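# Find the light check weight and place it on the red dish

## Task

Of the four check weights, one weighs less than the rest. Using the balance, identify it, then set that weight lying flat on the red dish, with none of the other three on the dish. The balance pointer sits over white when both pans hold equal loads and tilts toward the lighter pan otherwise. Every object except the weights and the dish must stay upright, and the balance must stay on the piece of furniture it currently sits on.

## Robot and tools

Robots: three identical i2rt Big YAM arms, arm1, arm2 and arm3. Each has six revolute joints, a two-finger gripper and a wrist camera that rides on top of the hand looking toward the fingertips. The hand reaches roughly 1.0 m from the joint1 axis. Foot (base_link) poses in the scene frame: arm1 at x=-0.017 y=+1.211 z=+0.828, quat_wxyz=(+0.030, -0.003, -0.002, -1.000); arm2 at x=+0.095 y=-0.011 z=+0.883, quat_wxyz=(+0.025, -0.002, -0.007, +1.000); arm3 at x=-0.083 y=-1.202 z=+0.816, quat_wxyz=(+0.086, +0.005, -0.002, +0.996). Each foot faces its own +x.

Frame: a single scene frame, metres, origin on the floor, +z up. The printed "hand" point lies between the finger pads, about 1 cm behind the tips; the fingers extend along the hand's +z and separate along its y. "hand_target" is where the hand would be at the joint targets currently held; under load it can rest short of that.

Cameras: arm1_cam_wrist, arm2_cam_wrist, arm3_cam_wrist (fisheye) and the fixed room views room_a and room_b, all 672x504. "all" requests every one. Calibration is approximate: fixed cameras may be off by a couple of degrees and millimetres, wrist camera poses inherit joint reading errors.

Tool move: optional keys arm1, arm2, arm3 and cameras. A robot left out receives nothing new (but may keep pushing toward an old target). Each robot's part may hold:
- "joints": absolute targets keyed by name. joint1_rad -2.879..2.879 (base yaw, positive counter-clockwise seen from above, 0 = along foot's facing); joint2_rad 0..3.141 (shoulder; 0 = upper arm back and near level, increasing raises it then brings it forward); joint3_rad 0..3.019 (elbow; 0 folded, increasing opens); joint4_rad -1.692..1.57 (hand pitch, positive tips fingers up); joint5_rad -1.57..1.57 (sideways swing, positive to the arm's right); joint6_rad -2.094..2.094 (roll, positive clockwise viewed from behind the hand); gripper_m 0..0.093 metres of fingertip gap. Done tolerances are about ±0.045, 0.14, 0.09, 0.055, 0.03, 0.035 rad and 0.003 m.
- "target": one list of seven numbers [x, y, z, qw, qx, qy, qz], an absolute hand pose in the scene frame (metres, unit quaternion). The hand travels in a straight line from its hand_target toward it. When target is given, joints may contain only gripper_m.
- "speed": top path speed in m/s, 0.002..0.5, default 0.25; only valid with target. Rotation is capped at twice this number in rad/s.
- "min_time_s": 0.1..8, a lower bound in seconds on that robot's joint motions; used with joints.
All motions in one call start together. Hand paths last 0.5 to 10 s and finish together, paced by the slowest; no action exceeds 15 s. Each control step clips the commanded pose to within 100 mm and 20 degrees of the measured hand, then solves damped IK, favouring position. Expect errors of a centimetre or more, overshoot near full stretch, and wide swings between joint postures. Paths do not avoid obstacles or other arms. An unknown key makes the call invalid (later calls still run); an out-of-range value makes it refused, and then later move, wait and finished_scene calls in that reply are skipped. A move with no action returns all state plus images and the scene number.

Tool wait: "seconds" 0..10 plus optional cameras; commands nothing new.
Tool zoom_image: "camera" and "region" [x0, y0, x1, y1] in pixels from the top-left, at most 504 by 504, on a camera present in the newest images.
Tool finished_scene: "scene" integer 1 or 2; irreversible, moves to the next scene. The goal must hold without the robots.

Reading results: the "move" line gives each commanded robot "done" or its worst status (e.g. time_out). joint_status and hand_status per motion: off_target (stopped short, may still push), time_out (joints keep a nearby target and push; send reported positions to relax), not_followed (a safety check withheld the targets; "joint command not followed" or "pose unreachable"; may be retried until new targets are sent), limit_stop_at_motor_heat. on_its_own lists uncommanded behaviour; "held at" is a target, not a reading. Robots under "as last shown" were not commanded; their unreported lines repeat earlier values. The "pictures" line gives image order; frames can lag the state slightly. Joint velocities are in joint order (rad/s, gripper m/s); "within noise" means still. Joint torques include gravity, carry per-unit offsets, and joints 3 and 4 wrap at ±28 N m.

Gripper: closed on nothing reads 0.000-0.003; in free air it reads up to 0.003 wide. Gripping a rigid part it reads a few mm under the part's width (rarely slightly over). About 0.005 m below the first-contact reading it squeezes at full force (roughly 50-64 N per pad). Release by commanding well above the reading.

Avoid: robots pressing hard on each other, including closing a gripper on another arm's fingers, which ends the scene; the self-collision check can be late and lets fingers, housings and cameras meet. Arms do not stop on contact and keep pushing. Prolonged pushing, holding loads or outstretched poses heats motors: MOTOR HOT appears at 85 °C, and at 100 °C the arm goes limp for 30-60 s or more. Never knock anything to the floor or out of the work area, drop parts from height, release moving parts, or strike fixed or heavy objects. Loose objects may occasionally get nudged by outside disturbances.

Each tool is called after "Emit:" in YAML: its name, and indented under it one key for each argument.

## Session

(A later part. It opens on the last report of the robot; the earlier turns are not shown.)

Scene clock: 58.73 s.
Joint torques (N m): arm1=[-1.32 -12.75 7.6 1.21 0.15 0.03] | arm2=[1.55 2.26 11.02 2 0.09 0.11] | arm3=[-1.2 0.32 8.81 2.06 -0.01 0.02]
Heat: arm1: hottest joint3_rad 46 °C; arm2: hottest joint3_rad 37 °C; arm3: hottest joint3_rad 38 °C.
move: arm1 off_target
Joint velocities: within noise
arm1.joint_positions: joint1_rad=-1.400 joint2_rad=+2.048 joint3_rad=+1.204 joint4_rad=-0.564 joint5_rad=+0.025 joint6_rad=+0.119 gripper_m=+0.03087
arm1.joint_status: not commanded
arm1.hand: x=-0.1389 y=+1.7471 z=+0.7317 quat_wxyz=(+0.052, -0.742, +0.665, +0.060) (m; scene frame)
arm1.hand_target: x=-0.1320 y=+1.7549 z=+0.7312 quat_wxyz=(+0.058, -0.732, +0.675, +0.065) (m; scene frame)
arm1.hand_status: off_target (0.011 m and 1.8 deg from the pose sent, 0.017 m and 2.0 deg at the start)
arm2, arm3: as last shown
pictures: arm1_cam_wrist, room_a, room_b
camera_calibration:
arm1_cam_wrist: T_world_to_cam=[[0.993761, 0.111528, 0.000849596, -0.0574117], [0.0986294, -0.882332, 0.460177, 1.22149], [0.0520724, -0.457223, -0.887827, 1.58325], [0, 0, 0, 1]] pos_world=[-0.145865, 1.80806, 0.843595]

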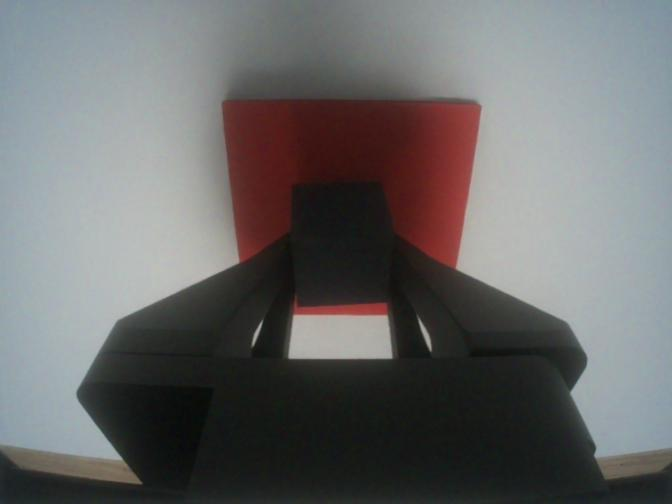

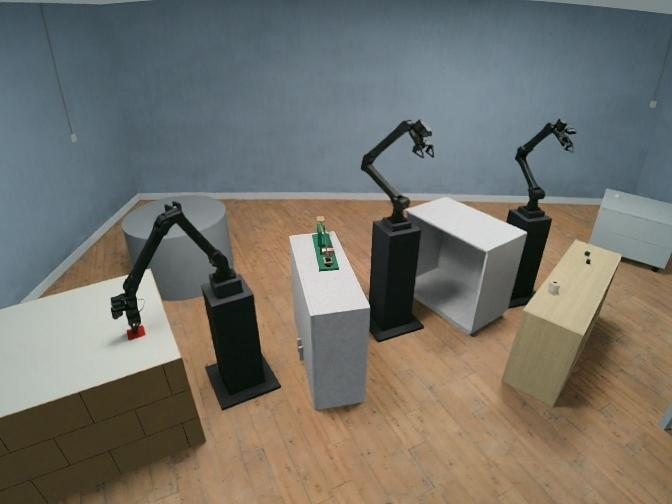

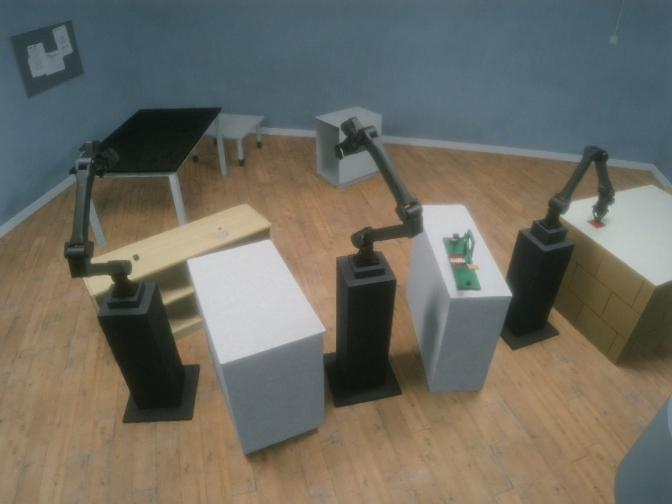

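Emit:
move:
  arm1: {"target": [-0.127, 1.755, 0.724, 0.0578, -0.732, 0.675, 0.0650], "speed": 0.03}

Emit:
move:
  arm1: {"target": [-0.127, 1.755, 0.719, 0.0578, -0.732, 0.675, 0.0650], "speed": 0.03}
  cameras: ["room_a", "room_b", "arm1_cam_wrist"]

Emit:
zoom_image:
  camera: "room_a"
  region: [110, 300, 160, 350]

Emit:
zoom_image:
  camera: "room_b"
  region: [575, 190, 625, 240]

Scene clock: 60.07 s.
Joint torques (N m): arm1=[-1.14 -12.81 7.02 1.26 0.15 -0.07] | arm2=[1.49 2.43 10.95 1.87 0.08 0.11] | arm3=[-1.14 0.5 8.77 2.06 0 0.02]
Heat: arm1: hottest joint3_rad 45 °C; arm2: hottest joint3_rad 37 °C; arm3: hottest joint3_rad 38 °C.
move: arm1 done
Joint velocities: within noise
arm1.joint_positions: joint1_rad=-1.409 joint2_rad=+2.056 joint3_rad=+1.204 joint4_rad=-0.548 joint5_rad=+0.025 joint6_rad=+0.119 gripper_m=+0.03087
arm1.joint_status: not commanded
arm1.hand: x=-0.1344 y=+1.7505 z=+0.7285 quat_wxyz=(+0.055, -0.739, +0.669, +0.063) (m; scene frame)
arm1.hand_target: x=-0.1269 y=+1.7549 z=+0.7242 quat_wxyz=(+0.058, -0.732, +0.675, +0.065) (m; scene frame)
arm1.hand_status: done (0.010 m and 1.1 deg from the pose sent, 0.016 m and 1.8 deg at the start)
arm2, arm3: as last shown
pictures: none

Scene clock: 61.03 s.
Joint torques (N m): arm1=[-2.02 -12.51 7.09 1.46 0.13 -0.1] | arm2=[1.49 2.2 10.96 1.98 0.08 0.11] | arm3=[-1.14 0.32 8.8 2.11 -0.01 0.01]
Heat: arm1: hottest joint3_rad 45 °C; arm2: hottest joint3_rad 37 °C; arm3: hottest joint3_rad 38 °C.
move: arm1 off_target
Joint velocities: within noise
arm1.joint_positions: joint1_rad=-1.409 joint2_rad=+2.056 joint3_rad=+1.202 joint4_rad=-0.545 joint5_rad=+0.025 joint6_rad=+0.119 gripper_m=+0.03087
arm1.joint_status: not commanded
arm1.hand: x=-0.1343 y=+1.7504 z=+0.7280 quat_wxyz=(+0.056, -0.739, +0.668, +0.064) (m; scene frame)
arm1.hand_target: x=-0.1269 y=+1.7548 z=+0.7193 quat_wxyz=(+0.058, -0.732, +0.675, +0.065) (m; scene frame)
arm1.hand_status: off_target (0.012 m and 1.1 deg from the pose sent, 0.013 m and 1.1 deg at the start)
arm2, arm3: as last shown
pictures: arm1_cam_wrist, room_a, room_b
camera_calibration:
arm1_cam_wrist: T_world_to_cam=[[0.994798, 0.101866, -0.000384664, -0.0443753], [0.091097, -0.887924, 0.450879, 1.24128], [0.0455879, -0.448569, -0.892585, 1.5687], [0, 0, 0, 1]] pos_world=[-0.140446, 1.81035, 0.840513]

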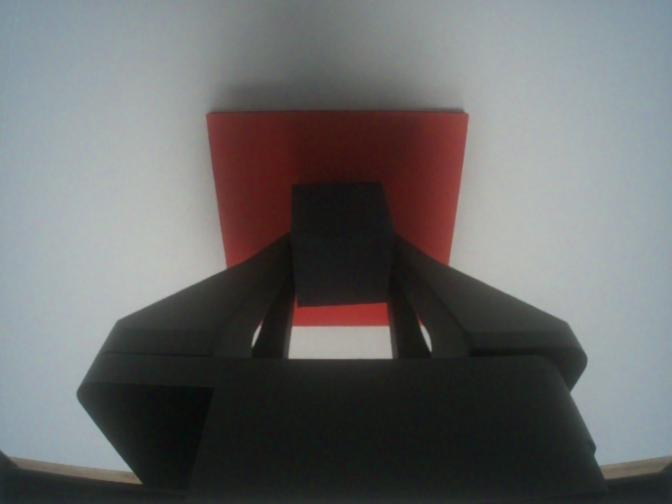

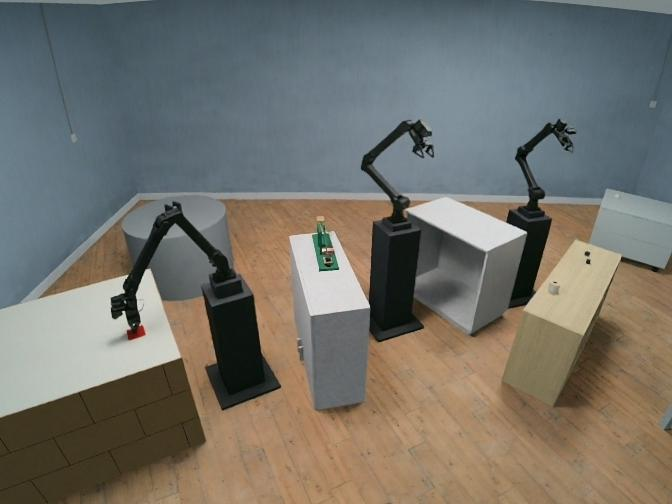

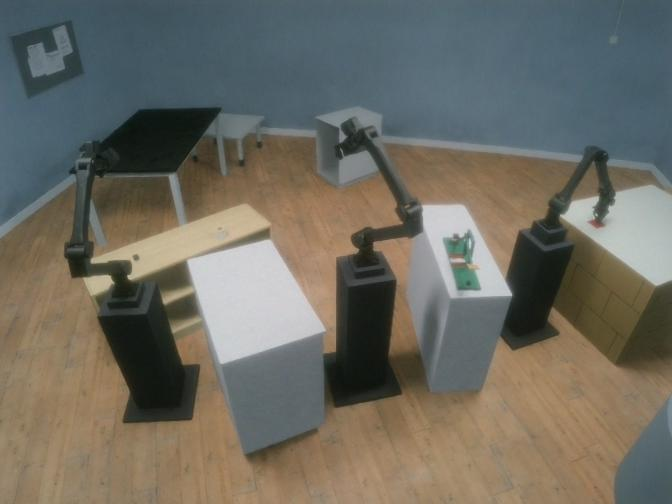

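Scaled by 10.080 from the camera's 672x504 image, which has a finer 960x720 frame.

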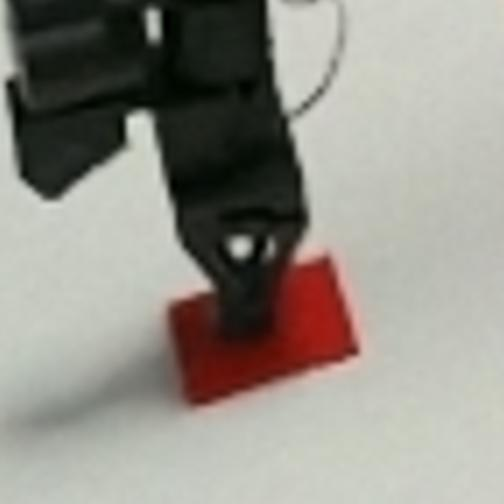

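Scaled by 10.080 from the camera's 672x504 image, which has a finer 960x720 frame.

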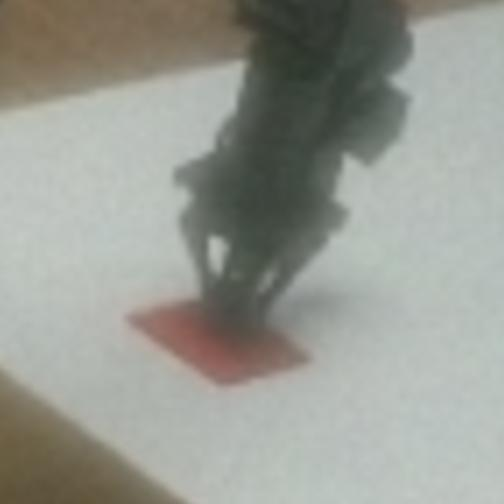

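Emit:
move:
  arm1: {"target": [-0.127, 1.754, 0.713, 0.0578, -0.732, 0.675, 0.0650], "speed": 0.03}

Emit:
move:
  arm1: {"target": [-0.127, 1.754, 0.707, 0.0578, -0.732, 0.675, 0.0650], "speed": 0.03}
  cameras: ["room_a", "room_b", "arm1_cam_wrist"]

Emit:
zoom_image:
  camera: "room_a"
  region: [110, 300, 160, 350]

Emit:
zoom_image:
  camera: "arm1_cam_wrist"
  region: [200, 80, 480, 360]

Scene clock: 62.27 s.
Joint torques (N m): arm1=[-1.61 -11.58 7.08 1.74 0.15 -0.08] | arm2=[1.49 2.32 10.93 1.96 0.09 0.11] | arm3=[-1.14 0.26 8.79 2.07 -0.01 0.01]
Heat: arm1: hottest joint3_rad 45 °C; arm2: hottest joint3_rad 37 °C; arm3: hottest joint3_rad 38 °C.
move: arm1 off_target
Joint velocities: within noise
arm1.joint_positions: joint1_rad=-1.409 joint2_rad=+2.056 joint3_rad=+1.199 joint4_rad=-0.538 joint5_rad=+0.025 joint6_rad=+0.119 gripper_m=+0.03087
arm1.joint_status: not commanded
arm1.hand: x=-0.1343 y=+1.7502 z=+0.7273 quat_wxyz=(+0.057, -0.739, +0.668, +0.065) (m; scene frame)
arm1.hand_target: x=-0.1269 y=+1.7534 z=+0.7134 quat_wxyz=(+0.058, -0.732, +0.675, +0.065) (m; scene frame)
arm1.hand_status: off_target (0.016 m and 1.1 deg from the pose sent, 0.017 m and 1.1 deg at the start)
arm2, arm3: as last shown
pictures: none

Scene clock: 63.23 s.
Joint torques (N m): arm1=[-1.44 -10.29 7.16 2.13 0.09 -0.07] | arm2=[1.49 2.2 11 1.99 0.07 0.11] | arm3=[-1.14 0.5 8.8 2.07 0 0.01]
Heat: arm1: hottest joint3_rad 45 °C; arm2: hottest joint3_rad 37 °C; arm3: hottest joint3_rad 38 °C.
move: arm1 off_target
Joint velocities: within noise
arm1.joint_positions: joint1_rad=-1.409 joint2_rad=+2.056 joint3_rad=+1.196 joint4_rad=-0.534 joint5_rad=+0.026 joint6_rad=+0.119 gripper_m=+0.03087
arm1.joint_status: not commanded
arm1.hand: x=-0.1341 y=+1.7501 z=+0.7268 quat_wxyz=(+0.058, -0.739, +0.668, +0.066) (m; scene frame)
arm1.hand_target: x=-0.1268 y=+1.7529 z=+0.7077 quat_wxyz=(+0.058, -0.732, +0.675, +0.065) (m; scene frame)
arm1.hand_status: off_target (0.021 m and 1.1 deg from the pose sent, 0.022 m and 1.1 deg at the start)
arm2.joint_positions: joint1_rad=+0.482 joint2_rad=+0.585 joint3_rad=+1.357 joint4_rad=-1.462 joint5_rad=+0.226 joint6_rad=+0.023 gripper_m=+0.09396
arm2.joint_status: not commanded
arm2.hand: x=-0.1095 y=-0.0683 z=+1.3892 quat_wxyz=(-0.010, +0.891, +0.138, -0.433) (m; scene frame)
arm2.hand_target: x=-0.1075 y=-0.0675 z=+1.4001 quat_wxyz=(-0.007, +0.885, +0.136, -0.444) (m; scene frame)
arm2.hand_status: not commanded
arm3.joint_positions: joint1_rad=-0.065 joint2_rad=+0.649 joint3_rad=+1.390 joint4_rad=-1.161 joint5_rad=-0.034 joint6_rad=-0.702 gripper_m=+0.09396
arm3.joint_status: not commanded
arm3.hand: x=-0.3410 y=-1.1470 z=+1.3892 quat_wxyz=(-0.236, +0.811, +0.203, -0.495) (m; scene frame)
arm3.hand_target: x=-0.3379 y=-1.1478 z=+1.4005 quat_wxyz=(-0.241, +0.805, +0.201, -0.504) (m; scene frame)
arm3.hand_status: not commanded
pictures: arm1_cam_wrist, room_a, room_b
camera_calibration:
arm1_cam_wrist: T_world_to_cam=[[0.99481, 0.101748, -0.000324038, -0.0444169], [0.0912123, -0.890382, 0.445983, 1.24942], [0.0450892, -0.443698, -0.895041, 1.56066], [0, 0, 0, 1]] pos_world=[-0.140145, 1.80944, 0.839622]

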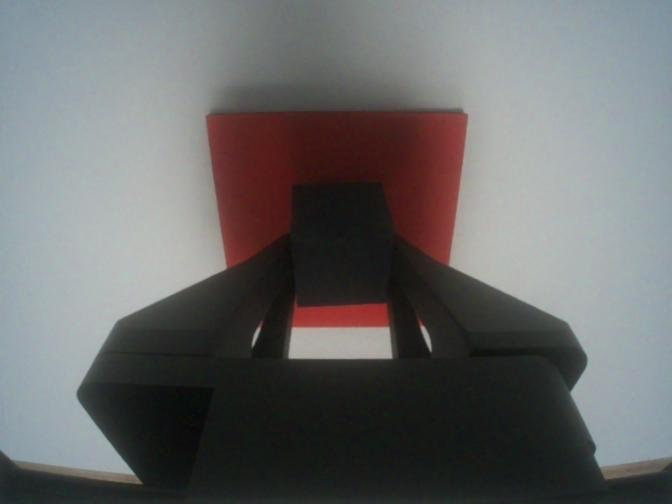

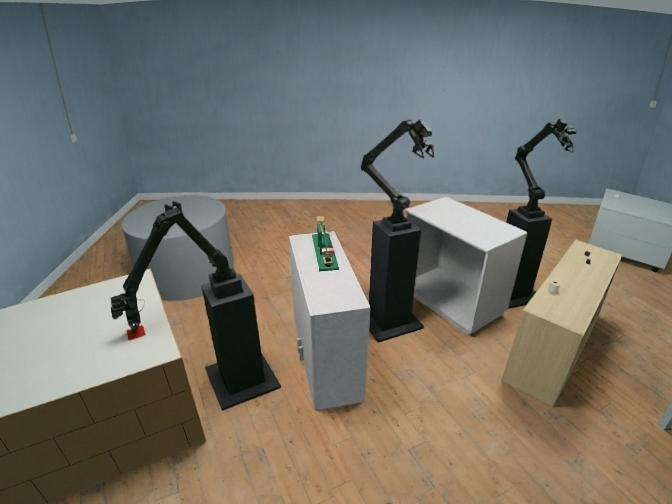

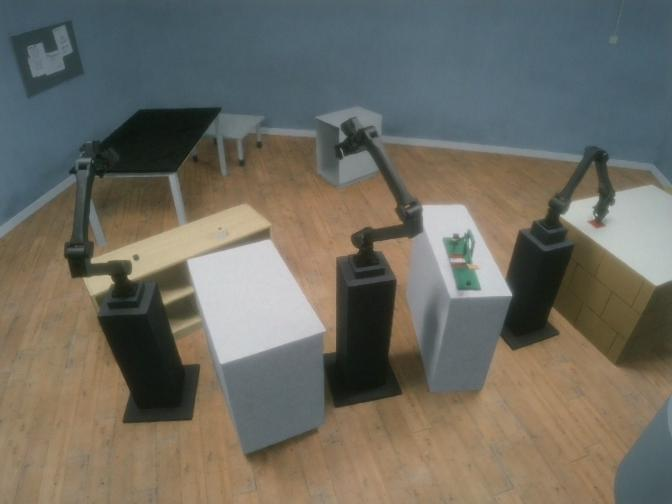

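Scaled by 10.080 from the camera's 672x504 image, which has a finer 960x720 frame.

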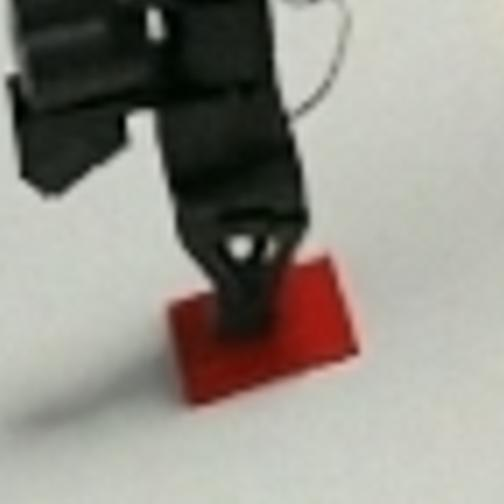

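Scaled by 1.800 from the camera's 672x504 image, which has a finer 960x720 frame.

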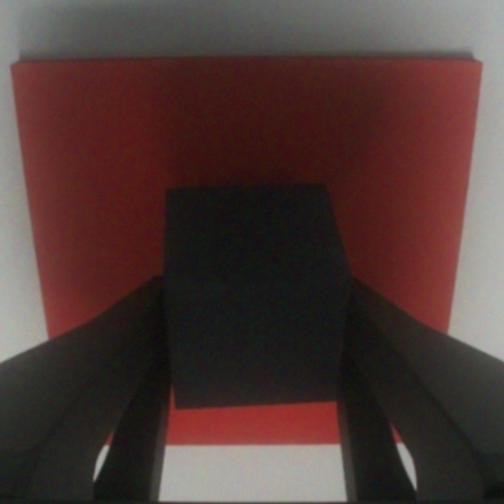

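Emit:
move:
  arm1: {"target": [-0.127, 1.754, 0.698, 0.0578, -0.732, 0.675, 0.0650], "speed": 0.03}
  cameras: ["room_a", "arm1_cam_wrist"]

Emit:
zoom_image:
  camera: "room_a"
  region: [110, 300, 160, 350]

Scene clock: 64.47 s.
Joint torques (N m): arm1=[-1.14 -9.47 7.21 2.54 0.04 -0.04] | arm2=[1.38 2.2 10.96 1.94 0.08 0.11] | arm3=[-1.03 0.44 8.77 2.07 -0.01 0.01]
Heat: arm1: hottest joint3_rad 45 °C; arm2: hottest joint3_rad 37 °C; arm3: hottest joint3_rad 38 °C.
move: arm1 off_target
Joint velocities: within noise
arm1.joint_positions: joint1_rad=-1.409 joint2_rad=+2.056 joint3_rad=+1.193 joint4_rad=-0.526 joint5_rad=+0.027 joint6_rad=+0.119 gripper_m=+0.03087
arm1.joint_status: not commanded
arm1.hand: x=-0.1339 y=+1.7503 z=+0.7262 quat_wxyz=(+0.059, -0.738, +0.668, +0.067) (m; scene frame)
arm1.hand_target: x=-0.1267 y=+1.7523 z=+0.6994 quat_wxyz=(+0.058, -0.732, +0.675, +0.065) (m; scene frame)
arm1.hand_status: off_target (0.029 m and 1.1 deg from the pose sent, 0.030 m and 1.1 deg at the start)
arm2, arm3: as last shown
pictures: arm1_cam_wrist, room_a
camera_calibration:
arm1_cam_wrist: T_world_to_cam=[[0.994839, 0.101461, 0.000695399, -0.0449177], [0.0906989, -0.892344, 0.442149, 1.25596], [0.0454815, -0.439804, -0.896942, 1.55486], [0, 0, 0, 1]] pos_world=[-0.139945, 1.80914, 0.839329]

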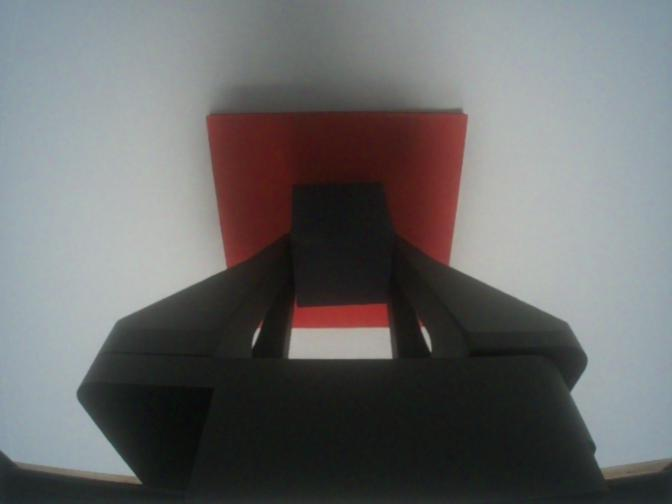

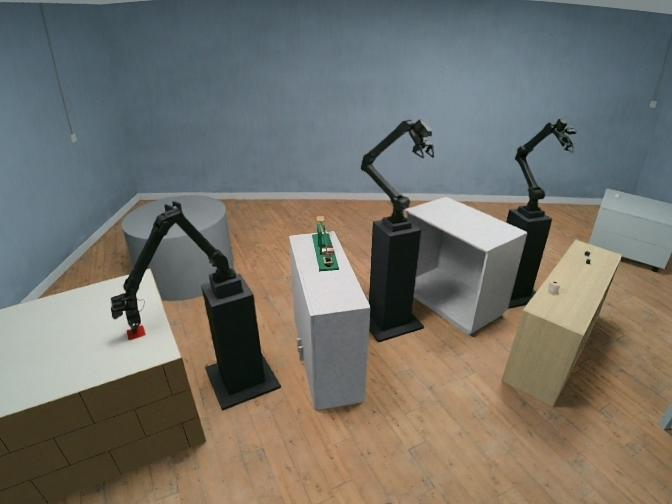

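Scaled by 10.080 from the camera's 672x504 image, which has a finer 960x720 frame.

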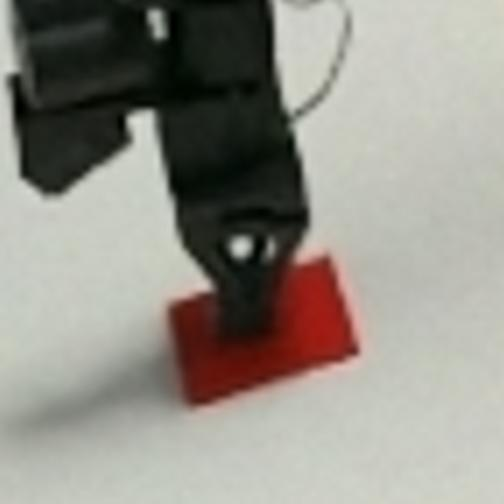

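Emit:
move:
  arm1: {"target": [-0.130, 1.753, 0.724, 0.058, -0.735, 0.672, 0.066], "speed": 0.05}

Emit:
move:
  arm1: {"joints": {"gripper_m": 0.034}}

Emit:
move:
  arm1: {"joints": {"gripper_m": 0.06}}
  cameras: ["room_a", "arm1_cam_wrist"]

Emit:
zoom_image:
  camera: "arm1_cam_wrist"
  region: [200, 80, 480, 360]

Emit:
zoom_image:
  camera: "room_a"
  region: [110, 300, 160, 350]

Scene clock: 65.73 s.
Joint torques (N m): arm1=[-0.62 -13.04 7.56 0.8 0 -0.06] | arm2=[1.44 2.32 10.95 1.92 0.08 0.11] | arm3=[-1.08 0.44 8.81 2.09 -0.01 0.01]
Heat: arm1: hottest joint3_rad 45 °C; arm2: hottest joint3_rad 38 °C; arm3: hottest joint3_rad 38 °C.
move: arm1 done
Joint velocities: within noise
arm1.joint_positions: joint1_rad=-1.409 joint2_rad=+2.055 joint3_rad=+1.193 joint4_rad=-0.530 joint5_rad=+0.027 joint6_rad=+0.119 gripper_m=+0.03087
arm1.joint_status: not commanded
arm1.hand: x=-0.1337 y=+1.7494 z=+0.7264 quat_wxyz=(+0.058, -0.739, +0.668, +0.066) (m; scene frame)
arm1.hand_target: x=-0.1299 y=+1.7530 z=+0.7241 quat_wxyz=(+0.058, -0.735, +0.672, +0.066) (m; scene frame)
arm1.hand_status: done (0.006 m and 0.6 deg from the pose sent, 0.005 m and 0.6 deg at the start)
arm2, arm3: as last shown
pictures: none

Scene clock: 66.33 s.
Joint torques (N m): arm1=[-1.03 -13.04 7.54 0.69 0.08 -0.06] | arm2=[1.55 2.26 10.99 1.95 0.07 0.11] | arm3=[-1.26 0.38 8.79 2.04 -0.01 0.01]
Heat: arm1: hottest joint3_rad 45 °C; arm2: hottest joint3_rad 38 °C; arm3: hottest joint3_rad 38 °C.
move: arm1 done
Joint velocities: within noise
arm1.joint_positions: joint1_rad=-1.409 joint2_rad=+2.056 joint3_rad=+1.191 joint4_rad=-0.530 joint5_rad=+0.027 joint6_rad=+0.119 gripper_m=+0.03392
arm1.joint_status: all done
arm1.hand: x=-0.1336 y=+1.7481 z=+0.7252 quat_wxyz=(+0.057, -0.739, +0.668, +0.065) (m; scene frame)
arm1.hand_target: x=-0.1299 y=+1.7528 z=+0.7239 quat_wxyz=(+0.058, -0.735, +0.672, +0.066) (m; scene frame)
arm1.hand_status: not commanded
arm2, arm3: as last shown
pictures: none

Scene clock: 66.93 s.
Joint torques (N m): arm1=[-0.97 -13.33 7.54 0.59 0.07 -0.09] | arm2=[1.55 2.26 10.96 1.95 0.09 0.11] | arm3=[-1.03 0.38 8.79 2.04 -0.01 0.01]
Heat: arm1: hottest joint3_rad 44 °C; arm2: hottest joint3_rad 38 °C; arm3: hottest joint3_rad 38 °C.
move: arm1 done
Joint velocities: within noise
arm1.joint_positions: joint1_rad=-1.409 joint2_rad=+2.056 joint3_rad=+1.191 joint4_rad=-0.530 joint5_rad=+0.027 joint6_rad=+0.119 gripper_m=+0.05981
arm1.joint_status: all done
arm1.hand: x=-0.1336 y=+1.7481 z=+0.7252 quat_wxyz=(+0.057, -0.739, +0.668, +0.065) (m; scene frame)
arm1.hand_target: x=-0.1299 y=+1.7528 z=+0.7239 quat_wxyz=(+0.058, -0.735, +0.672, +0.066) (m; scene frame)
arm1.hand_status: not commanded
arm2, arm3: as last shown
pictures: arm1_cam_wrist, room_a
camera_calibration:
arm1_cam_wrist: T_world_to_cam=[[0.994826, 0.101588, 0.000755516, -0.0452453], [0.0904893, -0.889468, 0.447949, 1.24514], [0.0461784, -0.445563, -0.894059, 1.56102], [0, 0, 0, 1]] pos_world=[-0.139746, 1.80764, 0.837918]

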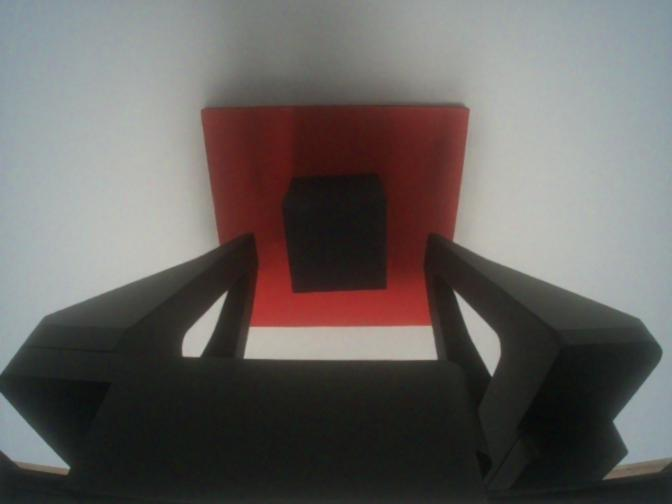

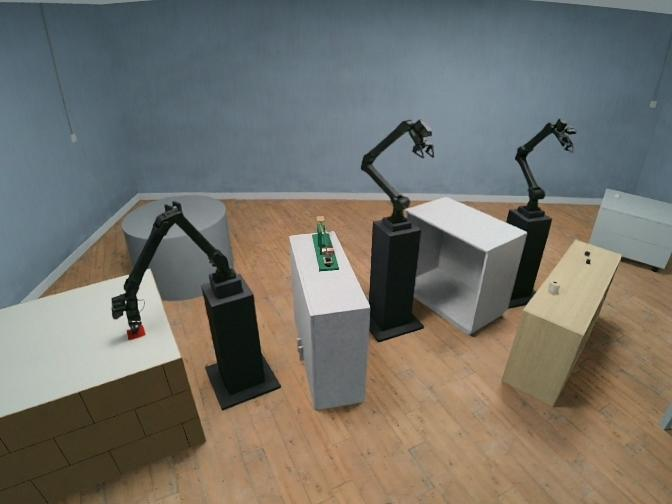

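Scaled by 1.800 from the camera's 672x504 image, which has a finer 960x720 frame.

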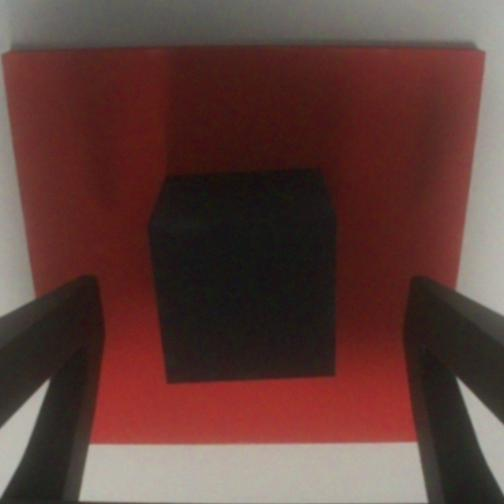

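Scaled by 10.080 from the camera's 672x504 image, which has a finer 960x720 frame.

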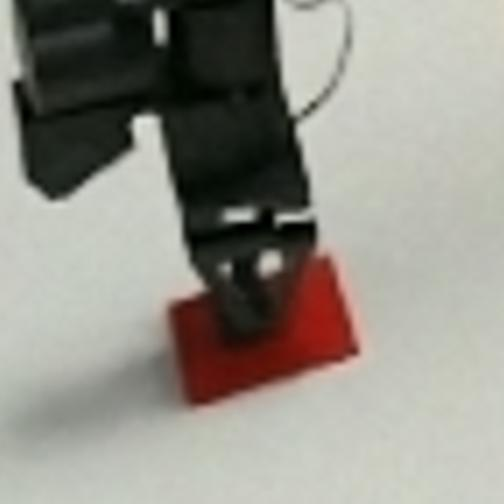

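Flat and centred on the dish. Retract upward.

Emit:
move:
  arm1: {"target": [-0.130, 1.745, 0.80, 0.058, -0.735, 0.672, 0.066], "speed": 0.12}

Emit:
move:
  arm1: {"target": [-0.130, 1.70, 0.95, 0.058, -0.735, 0.672, 0.066], "speed": 0.3}
  cameras: ["room_a", "room_b", "arm1_cam_wrist"]

Emit:
zoom_image:
  camera: "room_a"
  region: [110, 300, 160, 350]

Emit:
zoom_image:
  camera: "room_a"
  region: [270, 180, 370, 280]

Scene clock: 68.57 s.
Joint torques (N m): arm1=[-0.56 -14.33 8.57 0.25 0.06 -0.09] | arm2=[1.44 2.2 10.99 1.92 0.06 0.11] | arm3=[-1.26 0.5 8.83 2.1 -0.01 0.01]
Heat: arm1: hottest joint3_rad 44 °C; arm2: hottest joint3_rad 38 °C; arm3: hottest joint3_rad 38 °C.
move: arm1 off_target
Joint velocities: within noise
arm1.joint_positions: joint1_rad=-1.409 joint2_rad=+1.928 joint3_rad=+1.187 joint4_rad=-0.678 joint5_rad=+0.027 joint6_rad=+0.119 gripper_m=+0.05990
arm1.joint_status: not commanded
arm1.hand: x=-0.1305 y=+1.7364 z=+0.7849 quat_wxyz=(+0.050, -0.740, +0.669, +0.055) (m; scene frame)
arm1.hand_target: x=-0.1299 y=+1.7448 z=+0.7999 quat_wxyz=(+0.058, -0.735, +0.672, +0.066) (m; scene frame)
arm1.hand_status: off_target (0.017 m and 1.6 deg from the pose sent, 0.075 m and 0.6 deg at the start)
arm2, arm3: as last shown
pictures: none

Scene clock: 69.90 s.
Joint torques (N m): arm1=[1.03 -11.11 13.16 0.29 0.18 0.01] | arm2=[1.44 2.02 10.95 1.87 0.07 0.11] | arm3=[-1.14 0.5 8.77 2.07 -0.01 0.02]
Heat: arm1: hottest joint3_rad 44 °C; arm2: hottest joint3_rad 38 °C; arm3: hottest joint3_rad 38 °C.
move: arm1 off_target
Joint velocities: within noise
arm1.joint_positions: joint1_rad=-1.405 joint2_rad=+1.610 joint3_rad=+1.179 joint4_rad=-1.011 joint5_rad=+0.027 joint6_rad=+0.133 gripper_m=+0.05990
arm1.joint_status: not commanded
arm1.hand: x=-0.1197 y=+1.6839 z=+0.9274 quat_wxyz=(+0.044, -0.737, +0.673, +0.046) (m; scene frame)
arm1.hand_target: x=-0.1298 y=+1.6990 z=+0.9503 quat_wxyz=(+0.058, -0.735, +0.672, +0.067) (m; scene frame)
arm1.hand_status: off_target (0.030 m and 2.8 deg from the pose sent, 0.169 m and 1.6 deg at the start)
arm2, arm3: as last shown
pictures: arm1_cam_wrist, room_a, room_b
camera_calibration:
arm1_cam_wrist: T_world_to_cam=[[0.995679, 0.0927339, 0.00485906, -0.0414982], [0.0785437, -0.868924, 0.488673, 1.02245], [0.0495387, -0.48618, -0.872453, 1.76133], [0, 0, 0, 1]] pos_world=[-0.126242, 1.7486, 1.03724]

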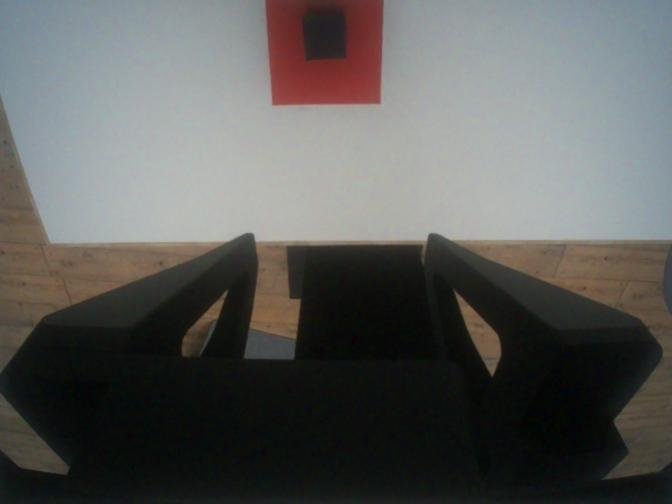

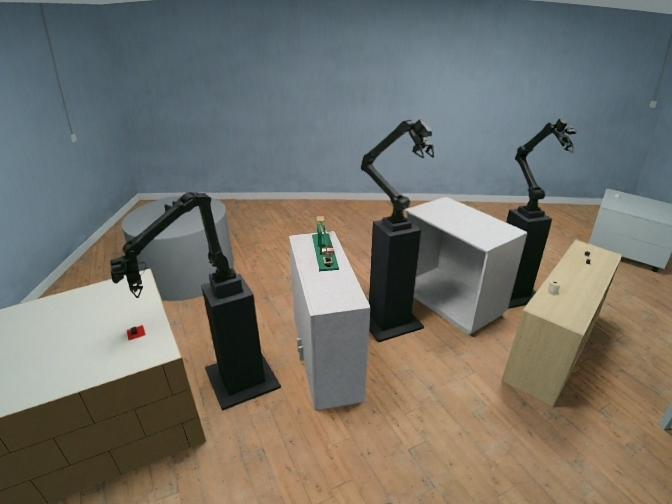

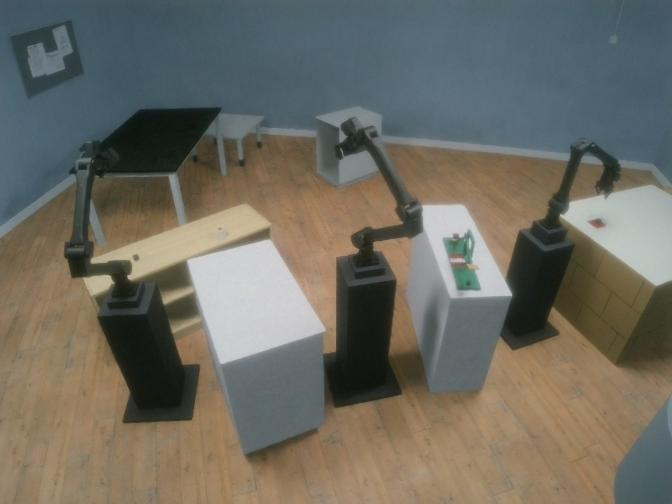

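Scaled by 10.080 from the camera's 672x504 image, which has a finer 960x720 frame.

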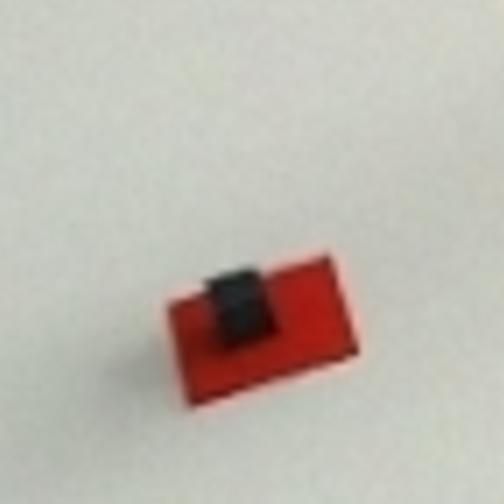

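Scaled by 5.040 from the camera's 672x504 image, which has a finer 960x720 frame.

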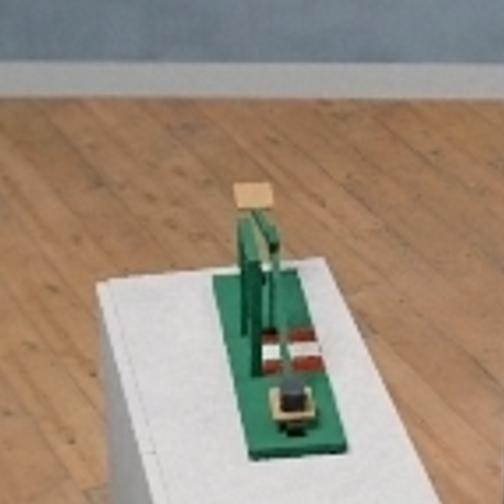

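Emit:
finished_scene:
  scene: 1

The scene is finished: the task was done.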